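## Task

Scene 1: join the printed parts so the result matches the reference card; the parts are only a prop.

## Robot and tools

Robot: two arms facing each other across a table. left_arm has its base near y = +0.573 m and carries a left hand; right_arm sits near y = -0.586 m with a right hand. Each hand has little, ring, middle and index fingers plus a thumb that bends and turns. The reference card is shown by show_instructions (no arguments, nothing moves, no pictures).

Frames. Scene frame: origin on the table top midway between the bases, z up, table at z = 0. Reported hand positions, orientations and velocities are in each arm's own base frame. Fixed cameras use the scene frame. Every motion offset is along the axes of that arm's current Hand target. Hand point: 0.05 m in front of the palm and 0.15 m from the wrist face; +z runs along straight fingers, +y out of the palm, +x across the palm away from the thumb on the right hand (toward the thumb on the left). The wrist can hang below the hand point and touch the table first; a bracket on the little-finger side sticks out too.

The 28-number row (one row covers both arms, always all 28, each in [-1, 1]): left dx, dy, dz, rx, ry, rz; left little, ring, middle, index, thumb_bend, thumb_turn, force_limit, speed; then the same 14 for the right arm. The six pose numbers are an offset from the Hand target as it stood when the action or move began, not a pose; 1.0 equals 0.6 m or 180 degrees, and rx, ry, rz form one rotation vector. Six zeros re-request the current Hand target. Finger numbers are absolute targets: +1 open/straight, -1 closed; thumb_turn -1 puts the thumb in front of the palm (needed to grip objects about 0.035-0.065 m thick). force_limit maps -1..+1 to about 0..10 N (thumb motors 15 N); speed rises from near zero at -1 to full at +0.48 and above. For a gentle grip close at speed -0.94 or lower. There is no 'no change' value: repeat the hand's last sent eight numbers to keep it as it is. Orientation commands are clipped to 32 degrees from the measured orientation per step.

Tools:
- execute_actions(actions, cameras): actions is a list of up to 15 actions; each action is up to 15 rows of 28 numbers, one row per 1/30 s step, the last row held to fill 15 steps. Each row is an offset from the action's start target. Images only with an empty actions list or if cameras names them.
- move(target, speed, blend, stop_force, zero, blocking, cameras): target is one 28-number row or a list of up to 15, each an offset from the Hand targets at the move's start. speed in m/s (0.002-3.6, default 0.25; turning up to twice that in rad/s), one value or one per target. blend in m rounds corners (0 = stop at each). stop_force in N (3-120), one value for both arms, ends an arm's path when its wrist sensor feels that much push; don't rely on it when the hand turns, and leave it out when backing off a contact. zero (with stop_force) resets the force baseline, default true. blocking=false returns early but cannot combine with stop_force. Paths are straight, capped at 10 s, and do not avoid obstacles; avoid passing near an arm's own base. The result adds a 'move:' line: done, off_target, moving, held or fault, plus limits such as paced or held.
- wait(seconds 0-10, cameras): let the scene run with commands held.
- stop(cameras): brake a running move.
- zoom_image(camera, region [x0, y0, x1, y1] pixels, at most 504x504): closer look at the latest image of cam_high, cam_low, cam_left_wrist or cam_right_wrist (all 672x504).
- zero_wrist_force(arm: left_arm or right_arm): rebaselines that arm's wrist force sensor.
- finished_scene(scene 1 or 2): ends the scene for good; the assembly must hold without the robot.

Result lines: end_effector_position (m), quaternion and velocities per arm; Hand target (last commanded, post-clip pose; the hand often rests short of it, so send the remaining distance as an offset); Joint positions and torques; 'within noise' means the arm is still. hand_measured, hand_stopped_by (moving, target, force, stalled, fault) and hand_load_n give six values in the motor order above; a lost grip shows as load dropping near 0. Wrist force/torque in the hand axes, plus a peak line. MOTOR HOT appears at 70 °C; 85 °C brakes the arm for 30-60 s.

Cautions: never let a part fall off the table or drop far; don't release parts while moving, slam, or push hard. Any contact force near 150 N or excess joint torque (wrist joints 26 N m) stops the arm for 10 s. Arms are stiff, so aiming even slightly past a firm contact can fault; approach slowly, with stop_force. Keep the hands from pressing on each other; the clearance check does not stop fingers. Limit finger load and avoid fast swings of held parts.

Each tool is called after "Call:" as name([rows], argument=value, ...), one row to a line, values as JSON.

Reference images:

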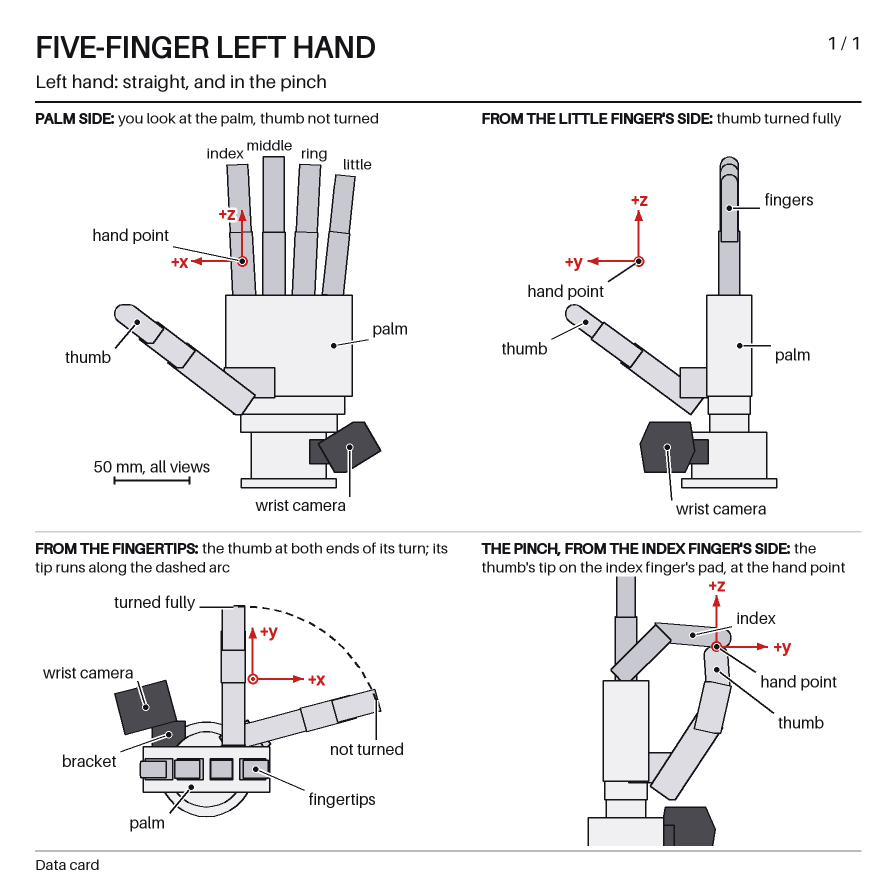

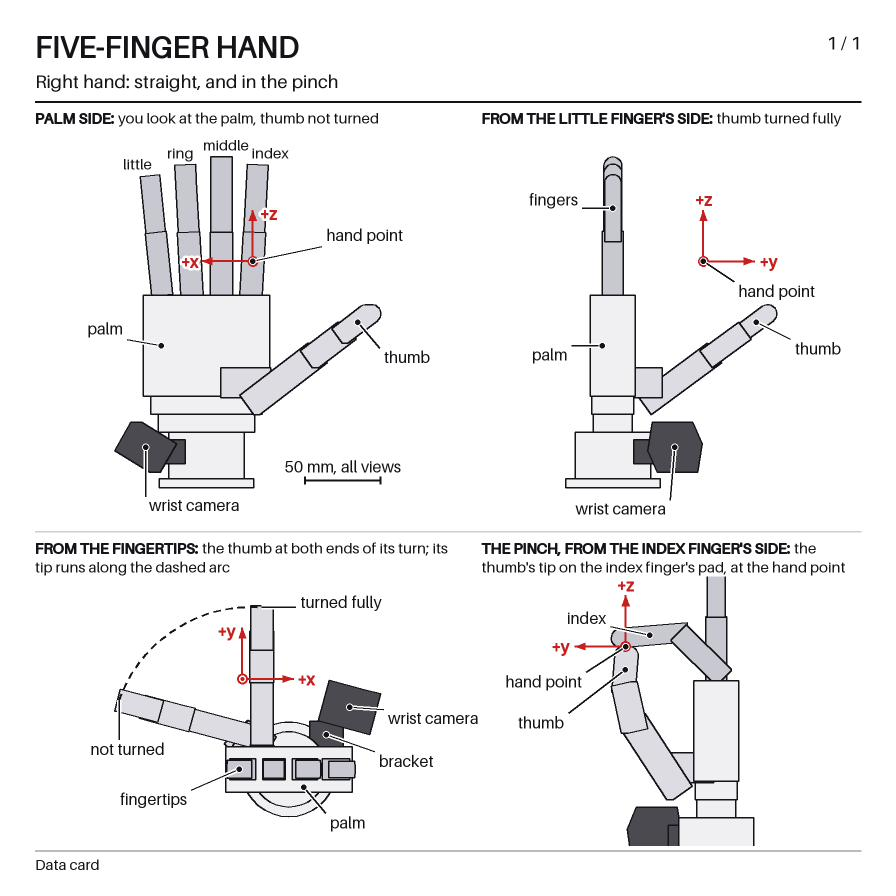

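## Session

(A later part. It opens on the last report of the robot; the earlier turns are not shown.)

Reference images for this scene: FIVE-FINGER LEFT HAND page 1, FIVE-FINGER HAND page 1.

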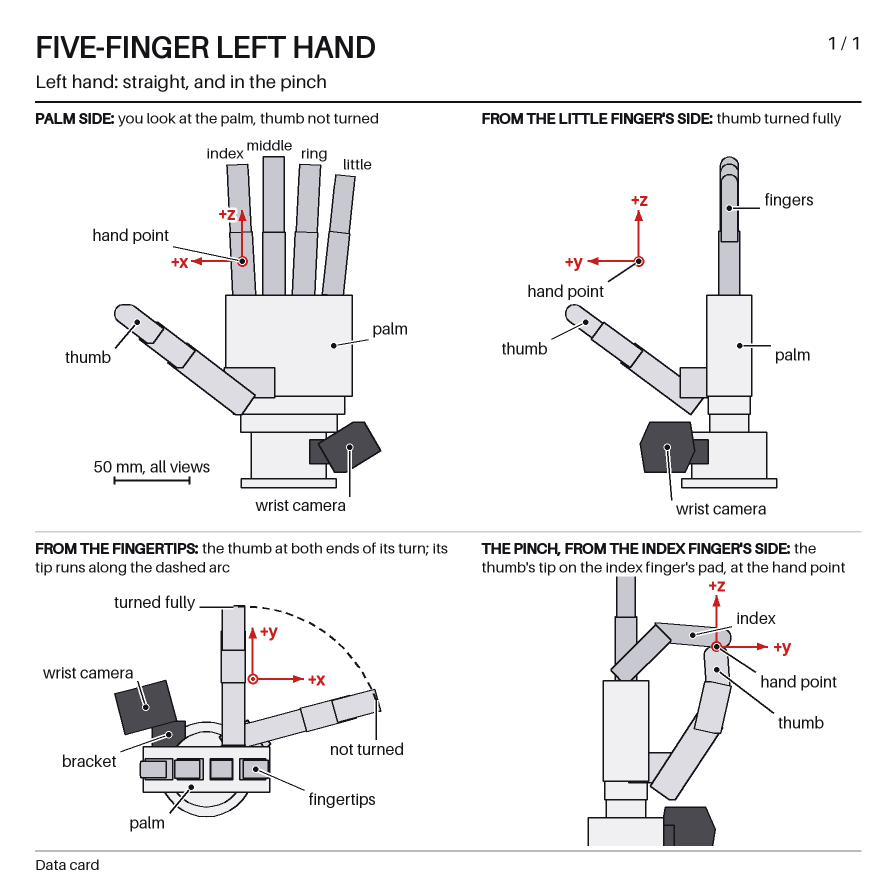

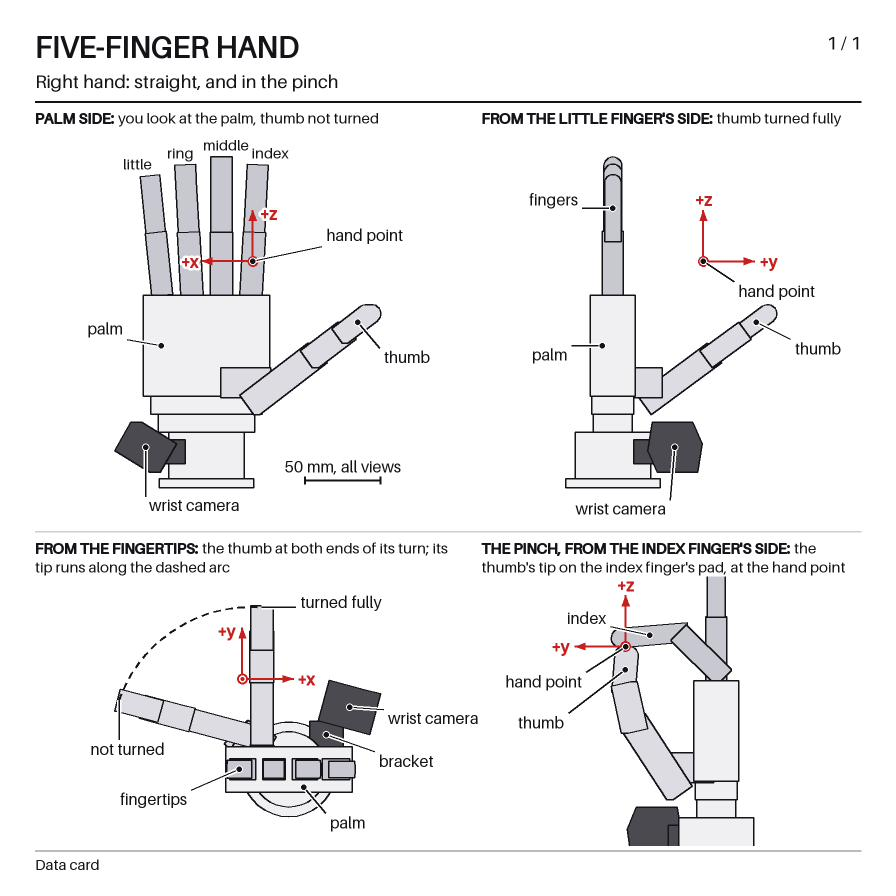

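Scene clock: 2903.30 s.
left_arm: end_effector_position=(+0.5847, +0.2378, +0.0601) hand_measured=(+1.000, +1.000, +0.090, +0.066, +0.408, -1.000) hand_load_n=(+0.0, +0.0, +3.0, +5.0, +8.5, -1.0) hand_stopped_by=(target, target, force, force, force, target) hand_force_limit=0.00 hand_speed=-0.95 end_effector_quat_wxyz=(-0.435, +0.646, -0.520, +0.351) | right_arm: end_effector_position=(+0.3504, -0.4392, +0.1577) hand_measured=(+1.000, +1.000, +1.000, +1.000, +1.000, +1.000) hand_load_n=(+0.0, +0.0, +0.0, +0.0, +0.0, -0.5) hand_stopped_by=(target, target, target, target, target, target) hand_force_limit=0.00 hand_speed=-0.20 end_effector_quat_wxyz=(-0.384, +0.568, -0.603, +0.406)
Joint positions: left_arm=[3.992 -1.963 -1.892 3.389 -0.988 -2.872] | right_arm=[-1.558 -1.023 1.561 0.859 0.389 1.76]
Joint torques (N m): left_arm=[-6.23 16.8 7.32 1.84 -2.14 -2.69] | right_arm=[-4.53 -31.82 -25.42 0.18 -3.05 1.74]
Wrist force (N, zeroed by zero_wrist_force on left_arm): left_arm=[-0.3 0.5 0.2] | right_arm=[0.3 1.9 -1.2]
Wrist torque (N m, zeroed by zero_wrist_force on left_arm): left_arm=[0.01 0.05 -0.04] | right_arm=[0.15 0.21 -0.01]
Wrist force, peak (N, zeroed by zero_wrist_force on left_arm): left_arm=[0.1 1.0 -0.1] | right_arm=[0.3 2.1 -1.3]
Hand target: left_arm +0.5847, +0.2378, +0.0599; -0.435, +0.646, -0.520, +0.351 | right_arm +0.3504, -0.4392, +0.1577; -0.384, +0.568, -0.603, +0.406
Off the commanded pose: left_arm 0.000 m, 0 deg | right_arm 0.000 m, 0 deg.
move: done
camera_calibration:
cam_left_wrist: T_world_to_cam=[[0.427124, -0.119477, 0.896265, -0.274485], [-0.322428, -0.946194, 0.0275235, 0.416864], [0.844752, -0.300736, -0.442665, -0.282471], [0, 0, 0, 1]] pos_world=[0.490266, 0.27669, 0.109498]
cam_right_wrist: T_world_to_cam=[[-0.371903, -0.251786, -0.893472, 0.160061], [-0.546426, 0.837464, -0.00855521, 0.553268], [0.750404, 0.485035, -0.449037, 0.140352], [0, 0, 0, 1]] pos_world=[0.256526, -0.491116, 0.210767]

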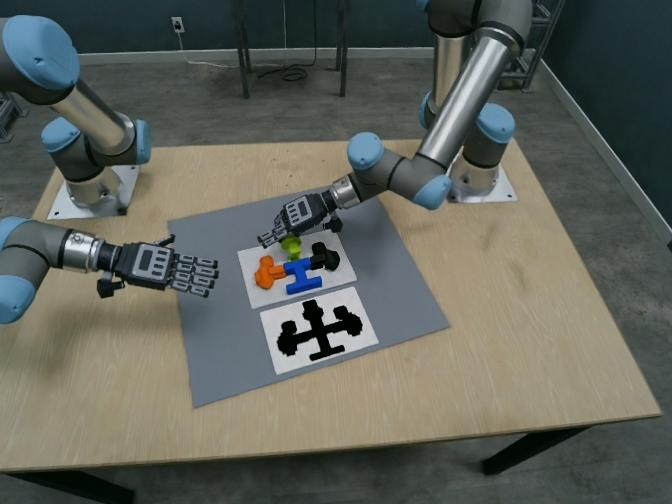

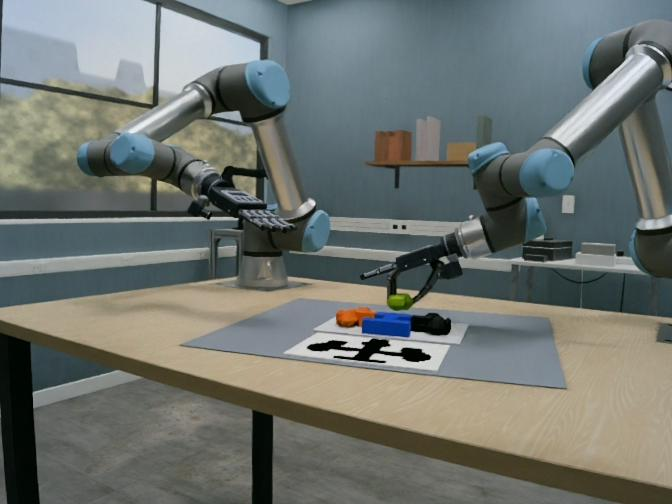

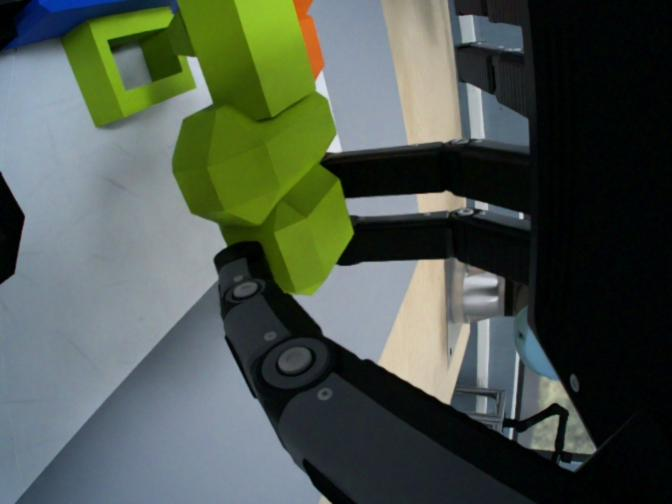

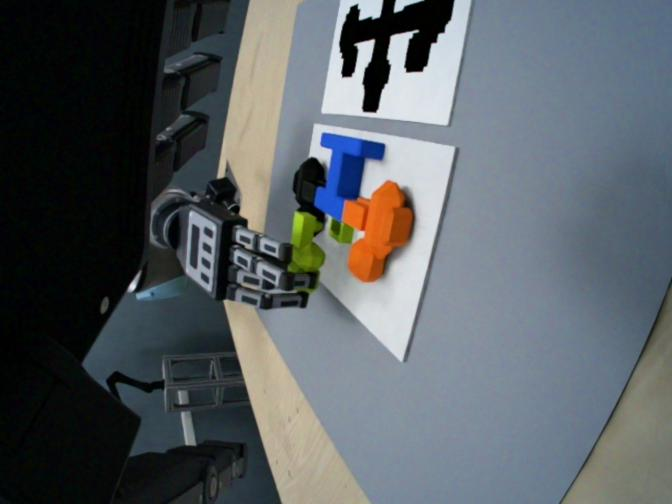

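Call:
zoom_image(camera="cam_right_wrist", region=[288, 204, 348, 252])

Call:
zoom_image(camera="cam_high", region=[282, 240, 312, 264])

Call:
zoom_image(camera="cam_left_wrist", region=[50, 0, 230, 140])

Scaled by 8.400 from the camera's 672x504 image, which has a finer 960x720 frame.

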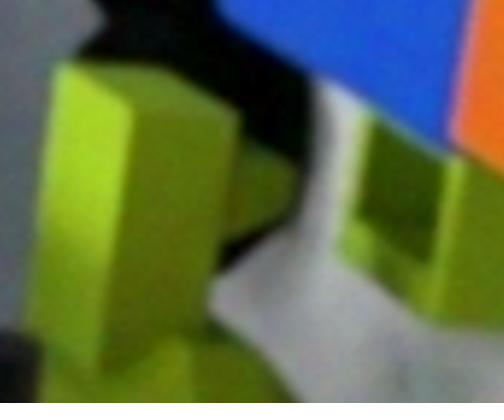

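Scaled by 16.800 from the camera's 672x504 image, which has a finer 960x720 frame.

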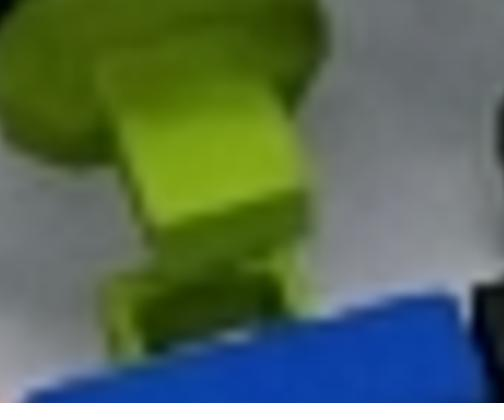

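Scaled by 2.800 from the camera's 672x504 image, which has a finer 960x720 frame.

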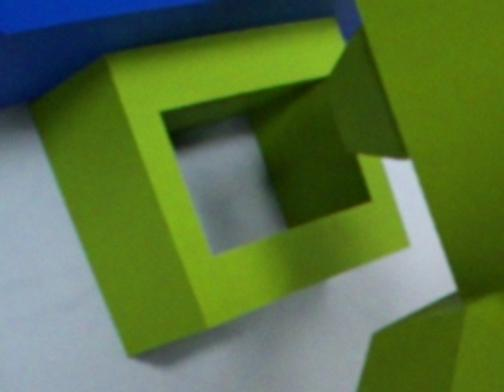

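Call:
zoom_image(camera="cam_left_wrist", region=[150, 0, 220, 70])

Scaled by 7.200 from the camera's 672x504 image, which has a finer 960x720 frame.

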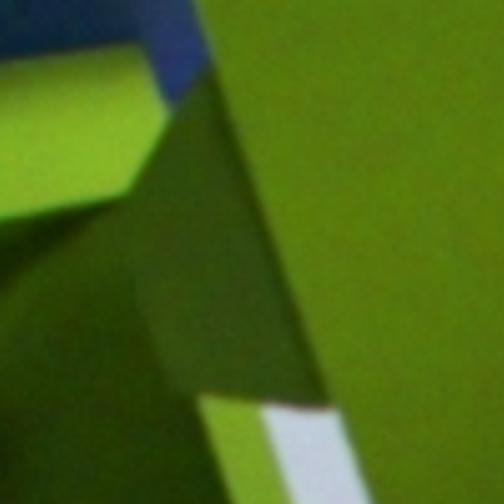

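Call:
zoom_image(camera="cam_right_wrist", region=[292, 208, 332, 252])

Call:
zoom_image(camera="cam_right_wrist", region=[318, 200, 362, 250])

Scaled by 11.455 from the camera's 672x504 image, which has a finer 960x720 frame.

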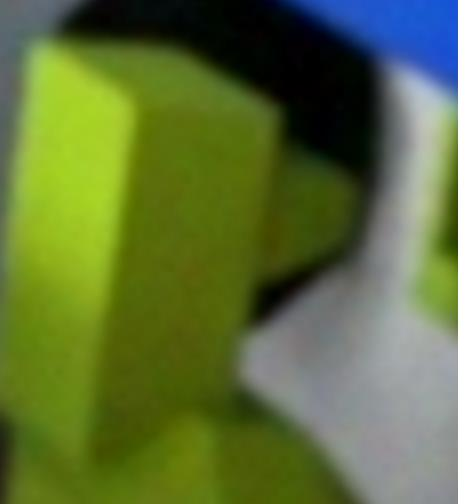

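Scaled by 10.080 from the camera's 672x504 image, which has a finer 960x720 frame.

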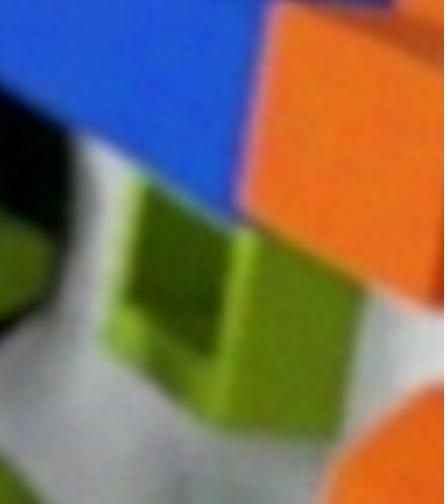

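Call:
move(target=[0,0.0217,0.00877,0,0,0,1,1,-0.05,-0.15,-0.1,-1,0.0,-0.95,0,0,0,0,0,0,1,1,1,1,1,1,0.0,-0.2], speed=0.02, stop_force=4, cameras=["cam_left_wrist","cam_right_wrist","cam_high","cam_low"])

Call:
zoom_image(camera="cam_right_wrist", region=[300, 200, 360, 260])

Call:
zoom_image(camera="cam_high", region=[282, 236, 318, 266])

Call:
zoom_image(camera="cam_left_wrist", region=[70, 0, 250, 140])

Scene clock: 3191.93 s.
left_arm: end_effector_position=(+0.5847, +0.2378, +0.0459) hand_measured=(+1.000, +1.000, +0.090, +0.066, +0.408, -1.000) hand_load_n=(+0.0, +0.0, +3.0, +5.0, +8.5, -1.0) hand_stopped_by=(target, target, force, force, force, target) hand_force_limit=0.00 hand_speed=-0.95 end_effector_quat_wxyz=(-0.435, +0.646, -0.520, +0.351) | right_arm: end_effector_position=(+0.3504, -0.4392, +0.1577) hand_measured=(+1.000, +1.000, +1.000, +1.000, +1.000, +1.000) hand_load_n=(+0.0, +0.0, +0.0, +0.0, +0.0, -0.5) hand_stopped_by=(target, target, target, target, target, target) hand_force_limit=0.00 hand_speed=-0.20 end_effector_quat_wxyz=(-0.384, +0.568, -0.603, +0.406)
Joint positions: left_arm=[3.992 -1.986 -1.904 3.425 -0.988 -2.872] | right_arm=[-1.558 -1.023 1.561 0.859 0.389 1.76]
Joint torques (N m): left_arm=[-6.48 18.99 7.15 1.71 -2.19 -0.18] | right_arm=[-3.01 -32.01 -24.84 0.21 -3 1.81]
Wrist force (N, zeroed by zero_wrist_force on left_arm): left_arm=[-0.1 0.8 0.1] | right_arm=[0.2 1.8 -1.2]
Wrist torque (N m, zeroed by zero_wrist_force on left_arm): left_arm=[0.06 0.02 -0.04] | right_arm=[0.11 0.22 -0.02]
Wrist force, peak (N, zeroed by zero_wrist_force on left_arm): left_arm=[-0.1 1.0 0.4] | right_arm=[0.2 2.1 -1.3]
Hand target: left_arm +0.5847, +0.2378, +0.0459; -0.435, +0.646, -0.520, +0.351 | right_arm +0.3504, -0.4392, +0.1577; -0.384, +0.568, -0.603, +0.406
Off the commanded pose: left_arm 0.000 m, 0 deg | right_arm 0.000 m, 0 deg.
move: done
camera_calibration:
cam_left_wrist: T_world_to_cam=[[0.427124, -0.119477, 0.896265, -0.261758], [-0.322428, -0.946194, 0.0275235, 0.417255], [0.844752, -0.300736, -0.442665, -0.288757], [0, 0, 0, 1]] pos_world=[0.490266, 0.27669, 0.0952977]
cam_right_wrist: T_world_to_cam=[[-0.371903, -0.251786, -0.893472, 0.160061], [-0.546426, 0.837464, -0.00855521, 0.553268], [0.750404, 0.485035, -0.449037, 0.140352], [0, 0, 0, 1]] pos_world=[0.256526, -0.491116, 0.210767]

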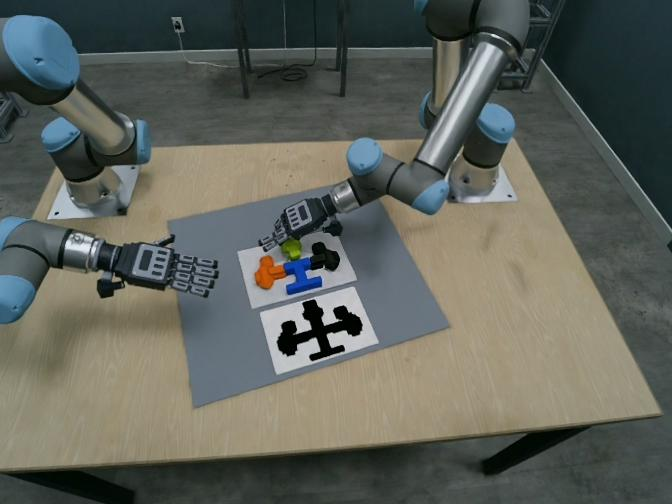

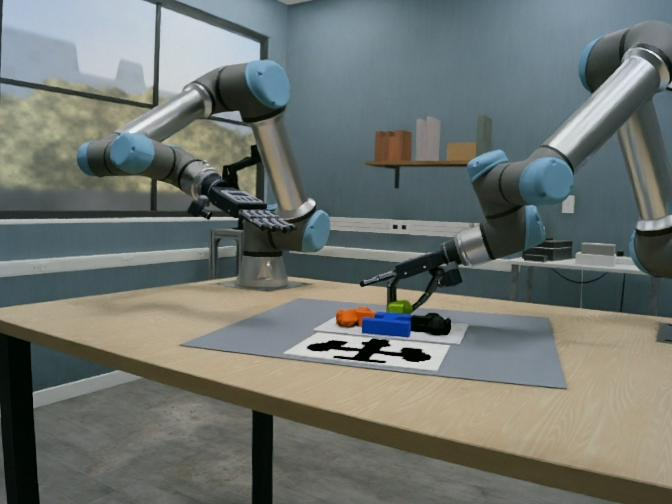

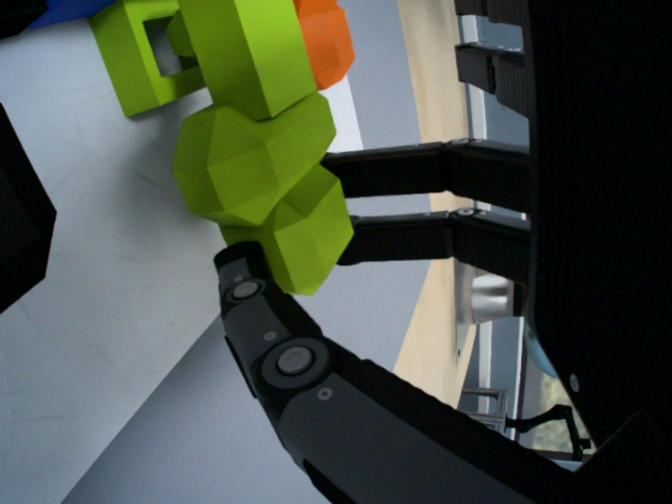

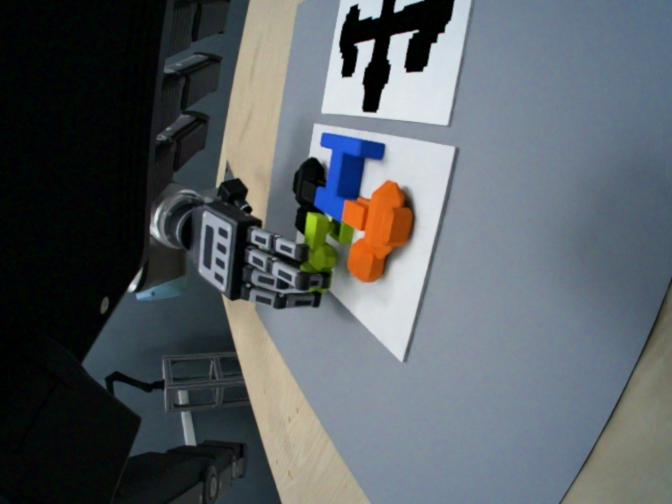

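Scaled by 8.400 from the camera's 672x504 image, which has a finer 960x720 frame.

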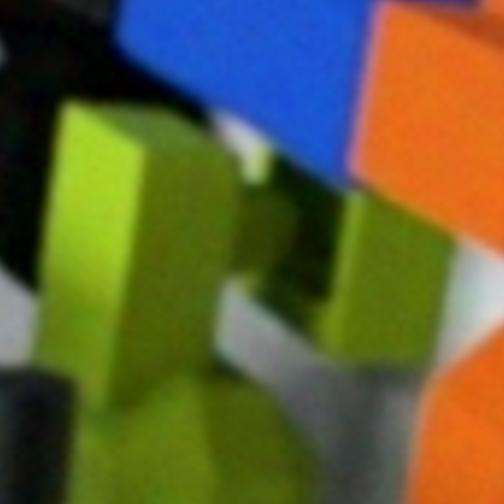

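Scaled by 14.000 from the camera's 672x504 image, which has a finer 960x720 frame.

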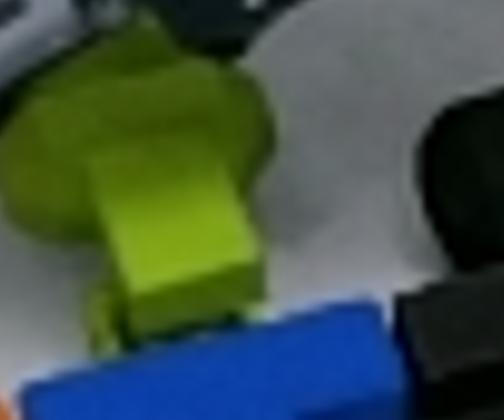

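Scaled by 2.800 from the camera's 672x504 image, which has a finer 960x720 frame.

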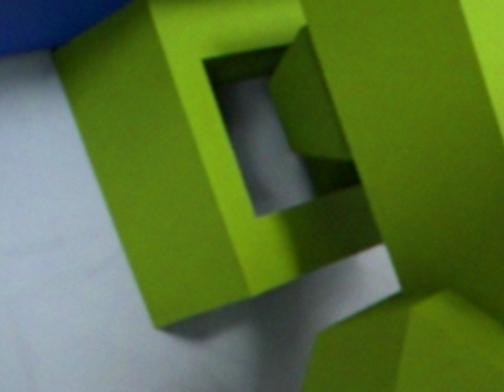

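Call:
zoom_image(camera="cam_left_wrist", region=[130, 0, 220, 90])

Scaled by 5.600 from the camera's 672x504 image, which has a finer 960x720 frame.

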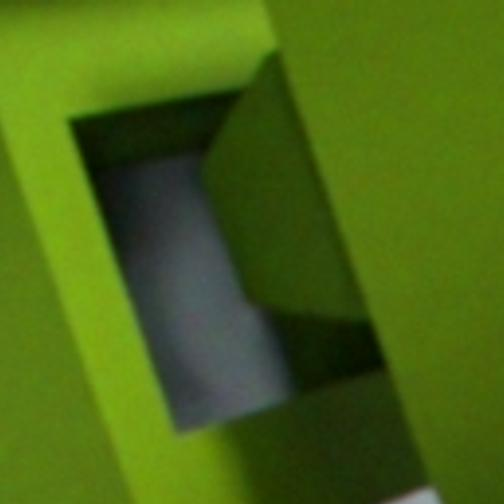

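Call:
move(target=[0.00083,0.02306,0.00932,0,0,0,1,1,-0.05,-0.15,-0.1,-1,0.0,-0.95,0,0,0,0,0,0,1,1,1,1,1,1,0.0,-0.2], speed=0.012, stop_force=4, cameras=["cam_left_wrist","cam_right_wrist","cam_high","cam_low"])

Call:
zoom_image(camera="cam_right_wrist", region=[300, 200, 360, 260])

Call:
zoom_image(camera="cam_left_wrist", region=[70, 0, 250, 140])

Call:
zoom_image(camera="cam_low", region=[330, 270, 470, 350])

Scene clock: 3232.87 s.
left_arm: end_effector_position=(+0.5848, +0.2374, +0.0320) hand_measured=(+1.000, +1.000, +0.090, +0.066, +0.408, -1.000) hand_load_n=(+0.0, +0.0, +3.5, +4.5, +7.5, -1.5) hand_stopped_by=(target, target, force, force, force, target) hand_force_limit=0.00 hand_speed=-0.95 end_effector_quat_wxyz=(-0.435, +0.646, -0.520, +0.351) | right_arm: end_effector_position=(+0.3504, -0.4392, +0.1577) hand_measured=(+1.000, +1.000, +1.000, +1.000, +1.000, +1.000) hand_load_n=(+0.0, +0.0, +0.0, +0.0, +0.0, +0.0) hand_stopped_by=(target, target, target, target, target, target) hand_force_limit=0.00 hand_speed=-0.20 end_effector_quat_wxyz=(-0.384, +0.568, -0.603, +0.406)
Joint positions: left_arm=[3.991 -2.01 -1.914 3.459 -0.989 -2.873] | right_arm=[-1.558 -1.023 1.561 0.859 0.389 1.76]
Joint torques (N m): left_arm=[0.84 46.31 21.76 -1.13 -0.99 -1.41] | right_arm=[-1.35 -31.33 -25.45 0.32 -2.96 1.8]
Wrist force (N, zeroed by zero_wrist_force on left_arm): left_arm=[0.1 0.2 0.3] | right_arm=[0.3 2.1 -1.1]
Wrist torque (N m, zeroed by zero_wrist_force on left_arm): left_arm=[0.01 0.03 0.01] | right_arm=[0.15 0.21 -0.01]
Wrist force, peak (N, zeroed by zero_wrist_force on left_arm): left_arm=[0.1 -4.9 -1.9] | right_arm=[0.4 2.2 -1.3]
Hand target: left_arm +0.5848, +0.2374, +0.0320; -0.435, +0.646, -0.520, +0.351 (not the last commanded pose) | right_arm +0.3504, -0.4392, +0.1577; -0.384, +0.568, -0.603, +0.406
Off the commanded pose: left_arm 0.001 m, 0 deg | right_arm 0.000 m, 0 deg.
move: contact (left_arm)
camera_calibration:
cam_left_wrist: T_world_to_cam=[[0.427101, -0.119514, 0.896271, -0.24937], [-0.322526, -0.94616, 0.0275274, 0.41733], [0.844726, -0.300828, -0.442652, -0.295078], [0, 0, 0, 1]] pos_world=[0.490366, 0.27629, 0.0813977]
cam_right_wrist: T_world_to_cam=[[-0.371903, -0.251786, -0.893472, 0.160061], [-0.546426, 0.837464, -0.00855521, 0.553268], [0.750404, 0.485035, -0.449037, 0.140352], [0, 0, 0, 1]] pos_world=[0.256526, -0.491116, 0.210767]

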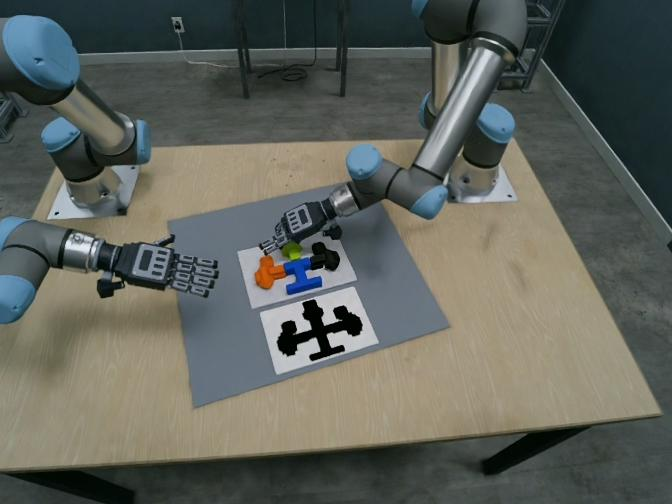

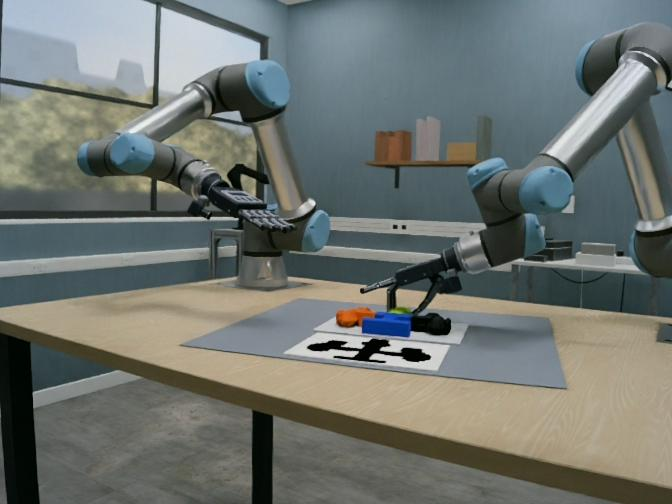

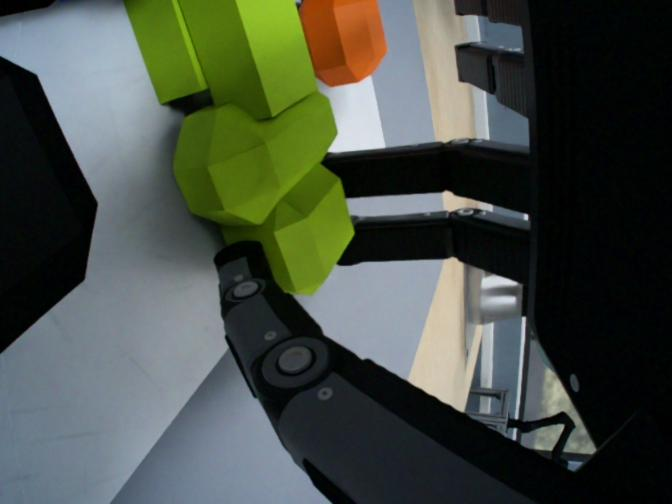

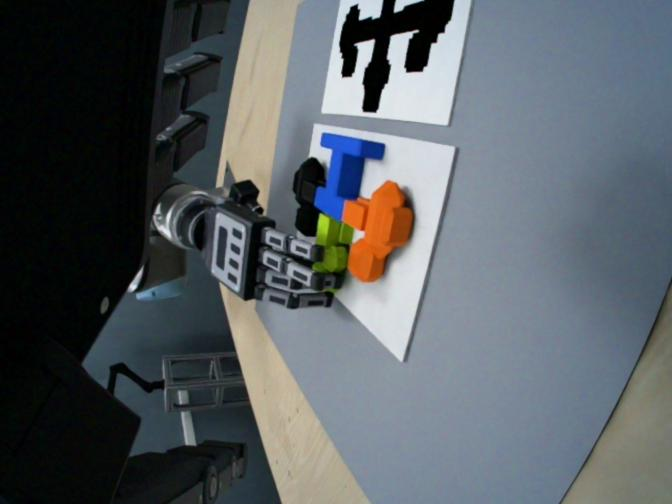

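Scaled by 8.400 from the camera's 672x504 image, which has a finer 960x720 frame.

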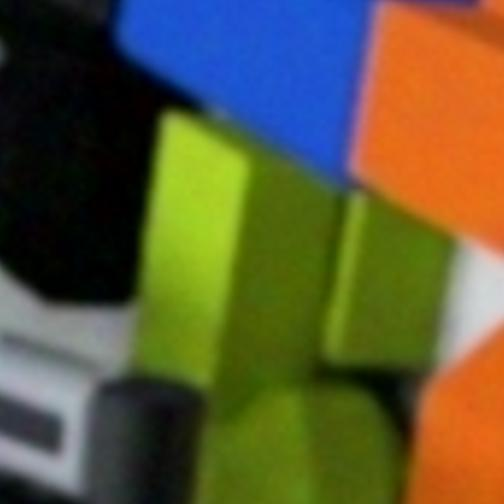

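Scaled by 2.800 from the camera's 672x504 image, which has a finer 960x720 frame.

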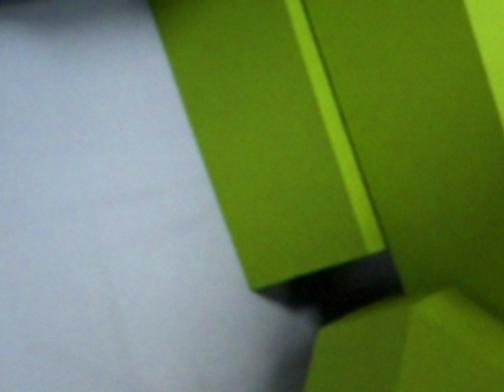

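Scaled by 3.600 from the camera's 672x504 image, which has a finer 960x720 frame.

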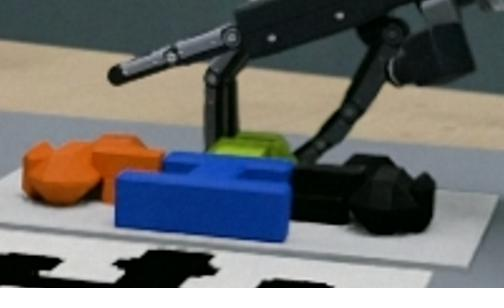

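Call:
execute_actions([
  [[0,0,0,0,0,0,1,1,0.25,0.25,0.55,-1,0.0,-0.92,0,0,0,0,0,0,1,1,1,1,1,1,0.0,-0.2]],
])

Call:
wait(seconds=2, cameras=["cam_left_wrist","cam_right_wrist","cam_low"])

Call:
zoom_image(camera="cam_right_wrist", region=[270, 180, 400, 310])

Call:
zoom_image(camera="cam_left_wrist", region=[70, 0, 370, 300])

Scene clock: 3251.03 s.
left_arm: end_effector_position=(+0.5848, +0.2374, +0.0320) hand_measured=(+1.000, +1.000, +0.250, +0.250, +0.550, -1.000) hand_load_n=(+0.0, +0.0, +0.0, +0.0, +0.0, +0.0) hand_stopped_by=(target, target, target, target, target, target) hand_force_limit=0.00 hand_speed=-0.92 end_effector_quat_wxyz=(-0.435, +0.646, -0.520, +0.351) | right_arm: end_effector_position=(+0.3504, -0.4392, +0.1577) hand_measured=(+1.000, +1.000, +1.000, +1.000, +1.000, +1.000) hand_load_n=(+0.0, +0.0, +0.0, -0.5, +0.0, -0.5) hand_stopped_by=(target, target, target, target, target, target) hand_force_limit=0.00 hand_speed=-0.20 end_effector_quat_wxyz=(-0.384, +0.568, -0.603, +0.406)
Joint positions: left_arm=[3.991 -2.01 -1.914 3.459 -0.989 -2.873] | right_arm=[-1.558 -1.023 1.561 0.859 0.389 1.76]
Joint torques (N m): left_arm=[6.53 46.57 21.35 1.14 1.75 2.43] | right_arm=[-0.17 -31.67 -25.55 0.41 -2.96 1.72]
Wrist force (N, zeroed by zero_wrist_force on left_arm): left_arm=[-0.1 0.5 -0.1] | right_arm=[0.2 2.0 -1.3]
Wrist torque (N m, zeroed by zero_wrist_force on left_arm): left_arm=[0.04 0.01 -0.03] | right_arm=[0.15 0.22 -0.01]
Wrist force, peak (N, zeroed by zero_wrist_force on left_arm): left_arm=[0.0 0.8 0.6] | right_arm=[0.2 2.1 -1.4]
Hand target: left_arm +0.5848, +0.2374, +0.0320; -0.435, +0.646, -0.520, +0.351 | right_arm +0.3504, -0.4392, +0.1577; -0.384, +0.568, -0.603, +0.406
Off the commanded pose: left_arm 0.000 m, 0 deg | right_arm 0.000 m, 0 deg.
Step readings (end_effector_position of left_arm | right_arm):
0: (+0.5848, +0.2374, +0.0320) | (+0.3504, -0.4392, +0.1577)
1: (+0.5848, +0.2374, +0.0320) | (+0.3504, -0.4392, +0.1577)
2: (+0.5848, +0.2374, +0.0320) | (+0.3504, -0.4392, +0.1577)
4: (+0.5848, +0.2374, +0.0320) | (+0.3504, -0.4392, +0.1577)
8: (+0.5848, +0.2374, +0.0320) | (+0.3504, -0.4392, +0.1577)
15: (+0.5848, +0.2374, +0.0320) | (+0.3504, -0.4392, +0.1577)

Scene clock: 3253.03 s.
left_arm: end_effector_position=(+0.5848, +0.2374, +0.0320) hand_measured=(+1.000, +1.000, +0.250, +0.250, +0.550, -1.000) hand_load_n=(+0.0, +0.0, +0.0, +0.0, +0.0, +0.0) hand_stopped_by=(target, target, target, target, target, target) hand_force_limit=0.00 hand_speed=-0.92 end_effector_quat_wxyz=(-0.435, +0.646, -0.520, +0.351) | right_arm: end_effector_position=(+0.3504, -0.4392, +0.1577) hand_measured=(+1.000, +1.000, +1.000, +1.000, +1.000, +1.000) hand_load_n=(+0.0, +0.0, +0.0, +0.0, +0.0, +0.0) hand_stopped_by=(target, target, target, target, target, target) hand_force_limit=0.00 hand_speed=-0.20 end_effector_quat_wxyz=(-0.384, +0.568, -0.603, +0.406)
Joint positions: left_arm=[3.991 -2.01 -1.914 3.459 -0.989 -2.873] | right_arm=[-1.558 -1.023 1.561 0.859 0.389 1.76]
Joint torques (N m): left_arm=[6.11 46.6 21.76 1.19 1.79 2.55] | right_arm=[1.1 -32.58 -24.76 0.45 -2.91 1.78]
Wrist force (N, zeroed by zero_wrist_force on left_arm): left_arm=[-0.1 0.6 0.2] | right_arm=[0.1 1.9 -1.0]
Wrist torque (N m, zeroed by zero_wrist_force on left_arm): left_arm=[0.02 0.02 -0.04] | right_arm=[0.12 0.22 -0.03]
Wrist force, peak (N, zeroed by zero_wrist_force on left_arm): left_arm=[-0.3 0.7 0.4] | right_arm=[0.2 2.1 -1.3]
Hand target: left_arm +0.5848, +0.2374, +0.0320; -0.435, +0.646, -0.520, +0.351 | right_arm +0.3504, -0.4392, +0.1577; -0.384, +0.568, -0.603, +0.406
Off the commanded pose: left_arm 0.000 m, 0 deg | right_arm 0.000 m, 0 deg.
wait: 2.00 s; at rest by 0.17 s
camera_calibration:
cam_left_wrist: T_world_to_cam=[[0.427111, -0.119517, 0.896266, -0.249373], [-0.322446, -0.946189, 0.0274857, 0.417302], [0.844752, -0.300736, -0.442665, -0.295115], [0, 0, 0, 1]] pos_world=[0.490366, 0.27629, 0.0813977]
cam_right_wrist: T_world_to_cam=[[-0.371903, -0.251786, -0.893472, 0.160061], [-0.546426, 0.837464, -0.00855521, 0.553268], [0.750404, 0.485035, -0.449037, 0.140352], [0, 0, 0, 1]] pos_world=[0.256526, -0.491116, 0.210767]
Images, in order (width x height): cam_low 672x504, cam_left_wrist 672x504, cam_right_wrist 672x504.

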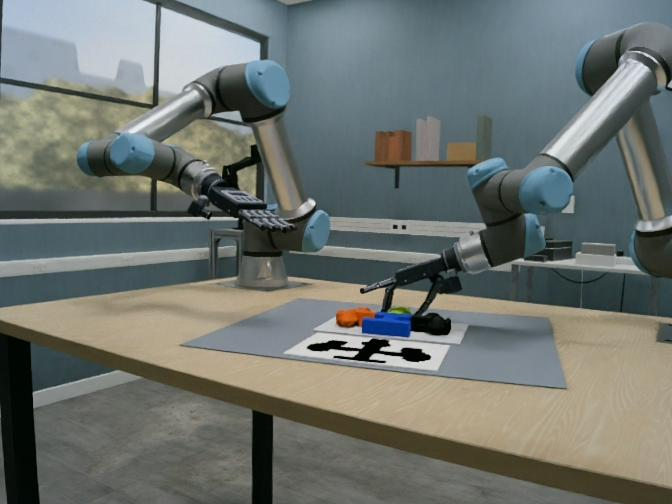

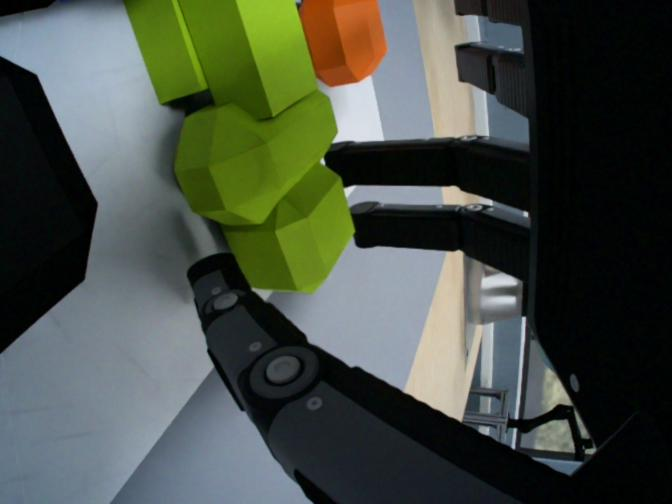

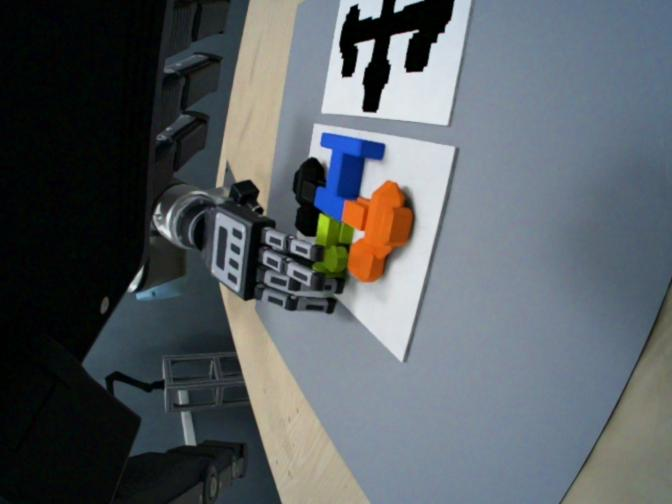

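Scaled by 3.877 from the camera's 672x504 image, which has a finer 960x720 frame.

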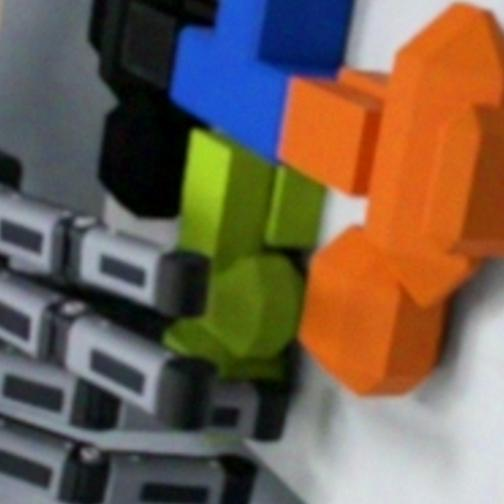

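Scaled by 1.680 from the camera's 672x504 image, which has a finer 960x720 frame.

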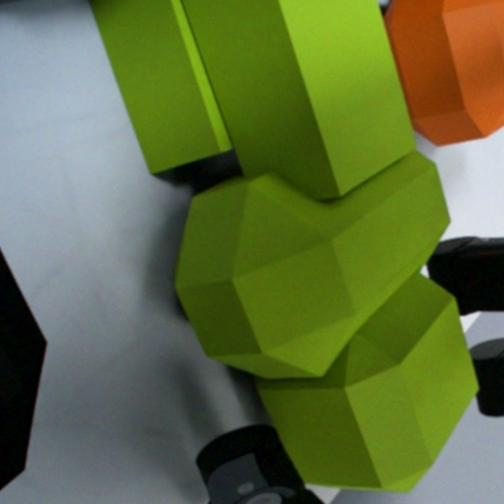

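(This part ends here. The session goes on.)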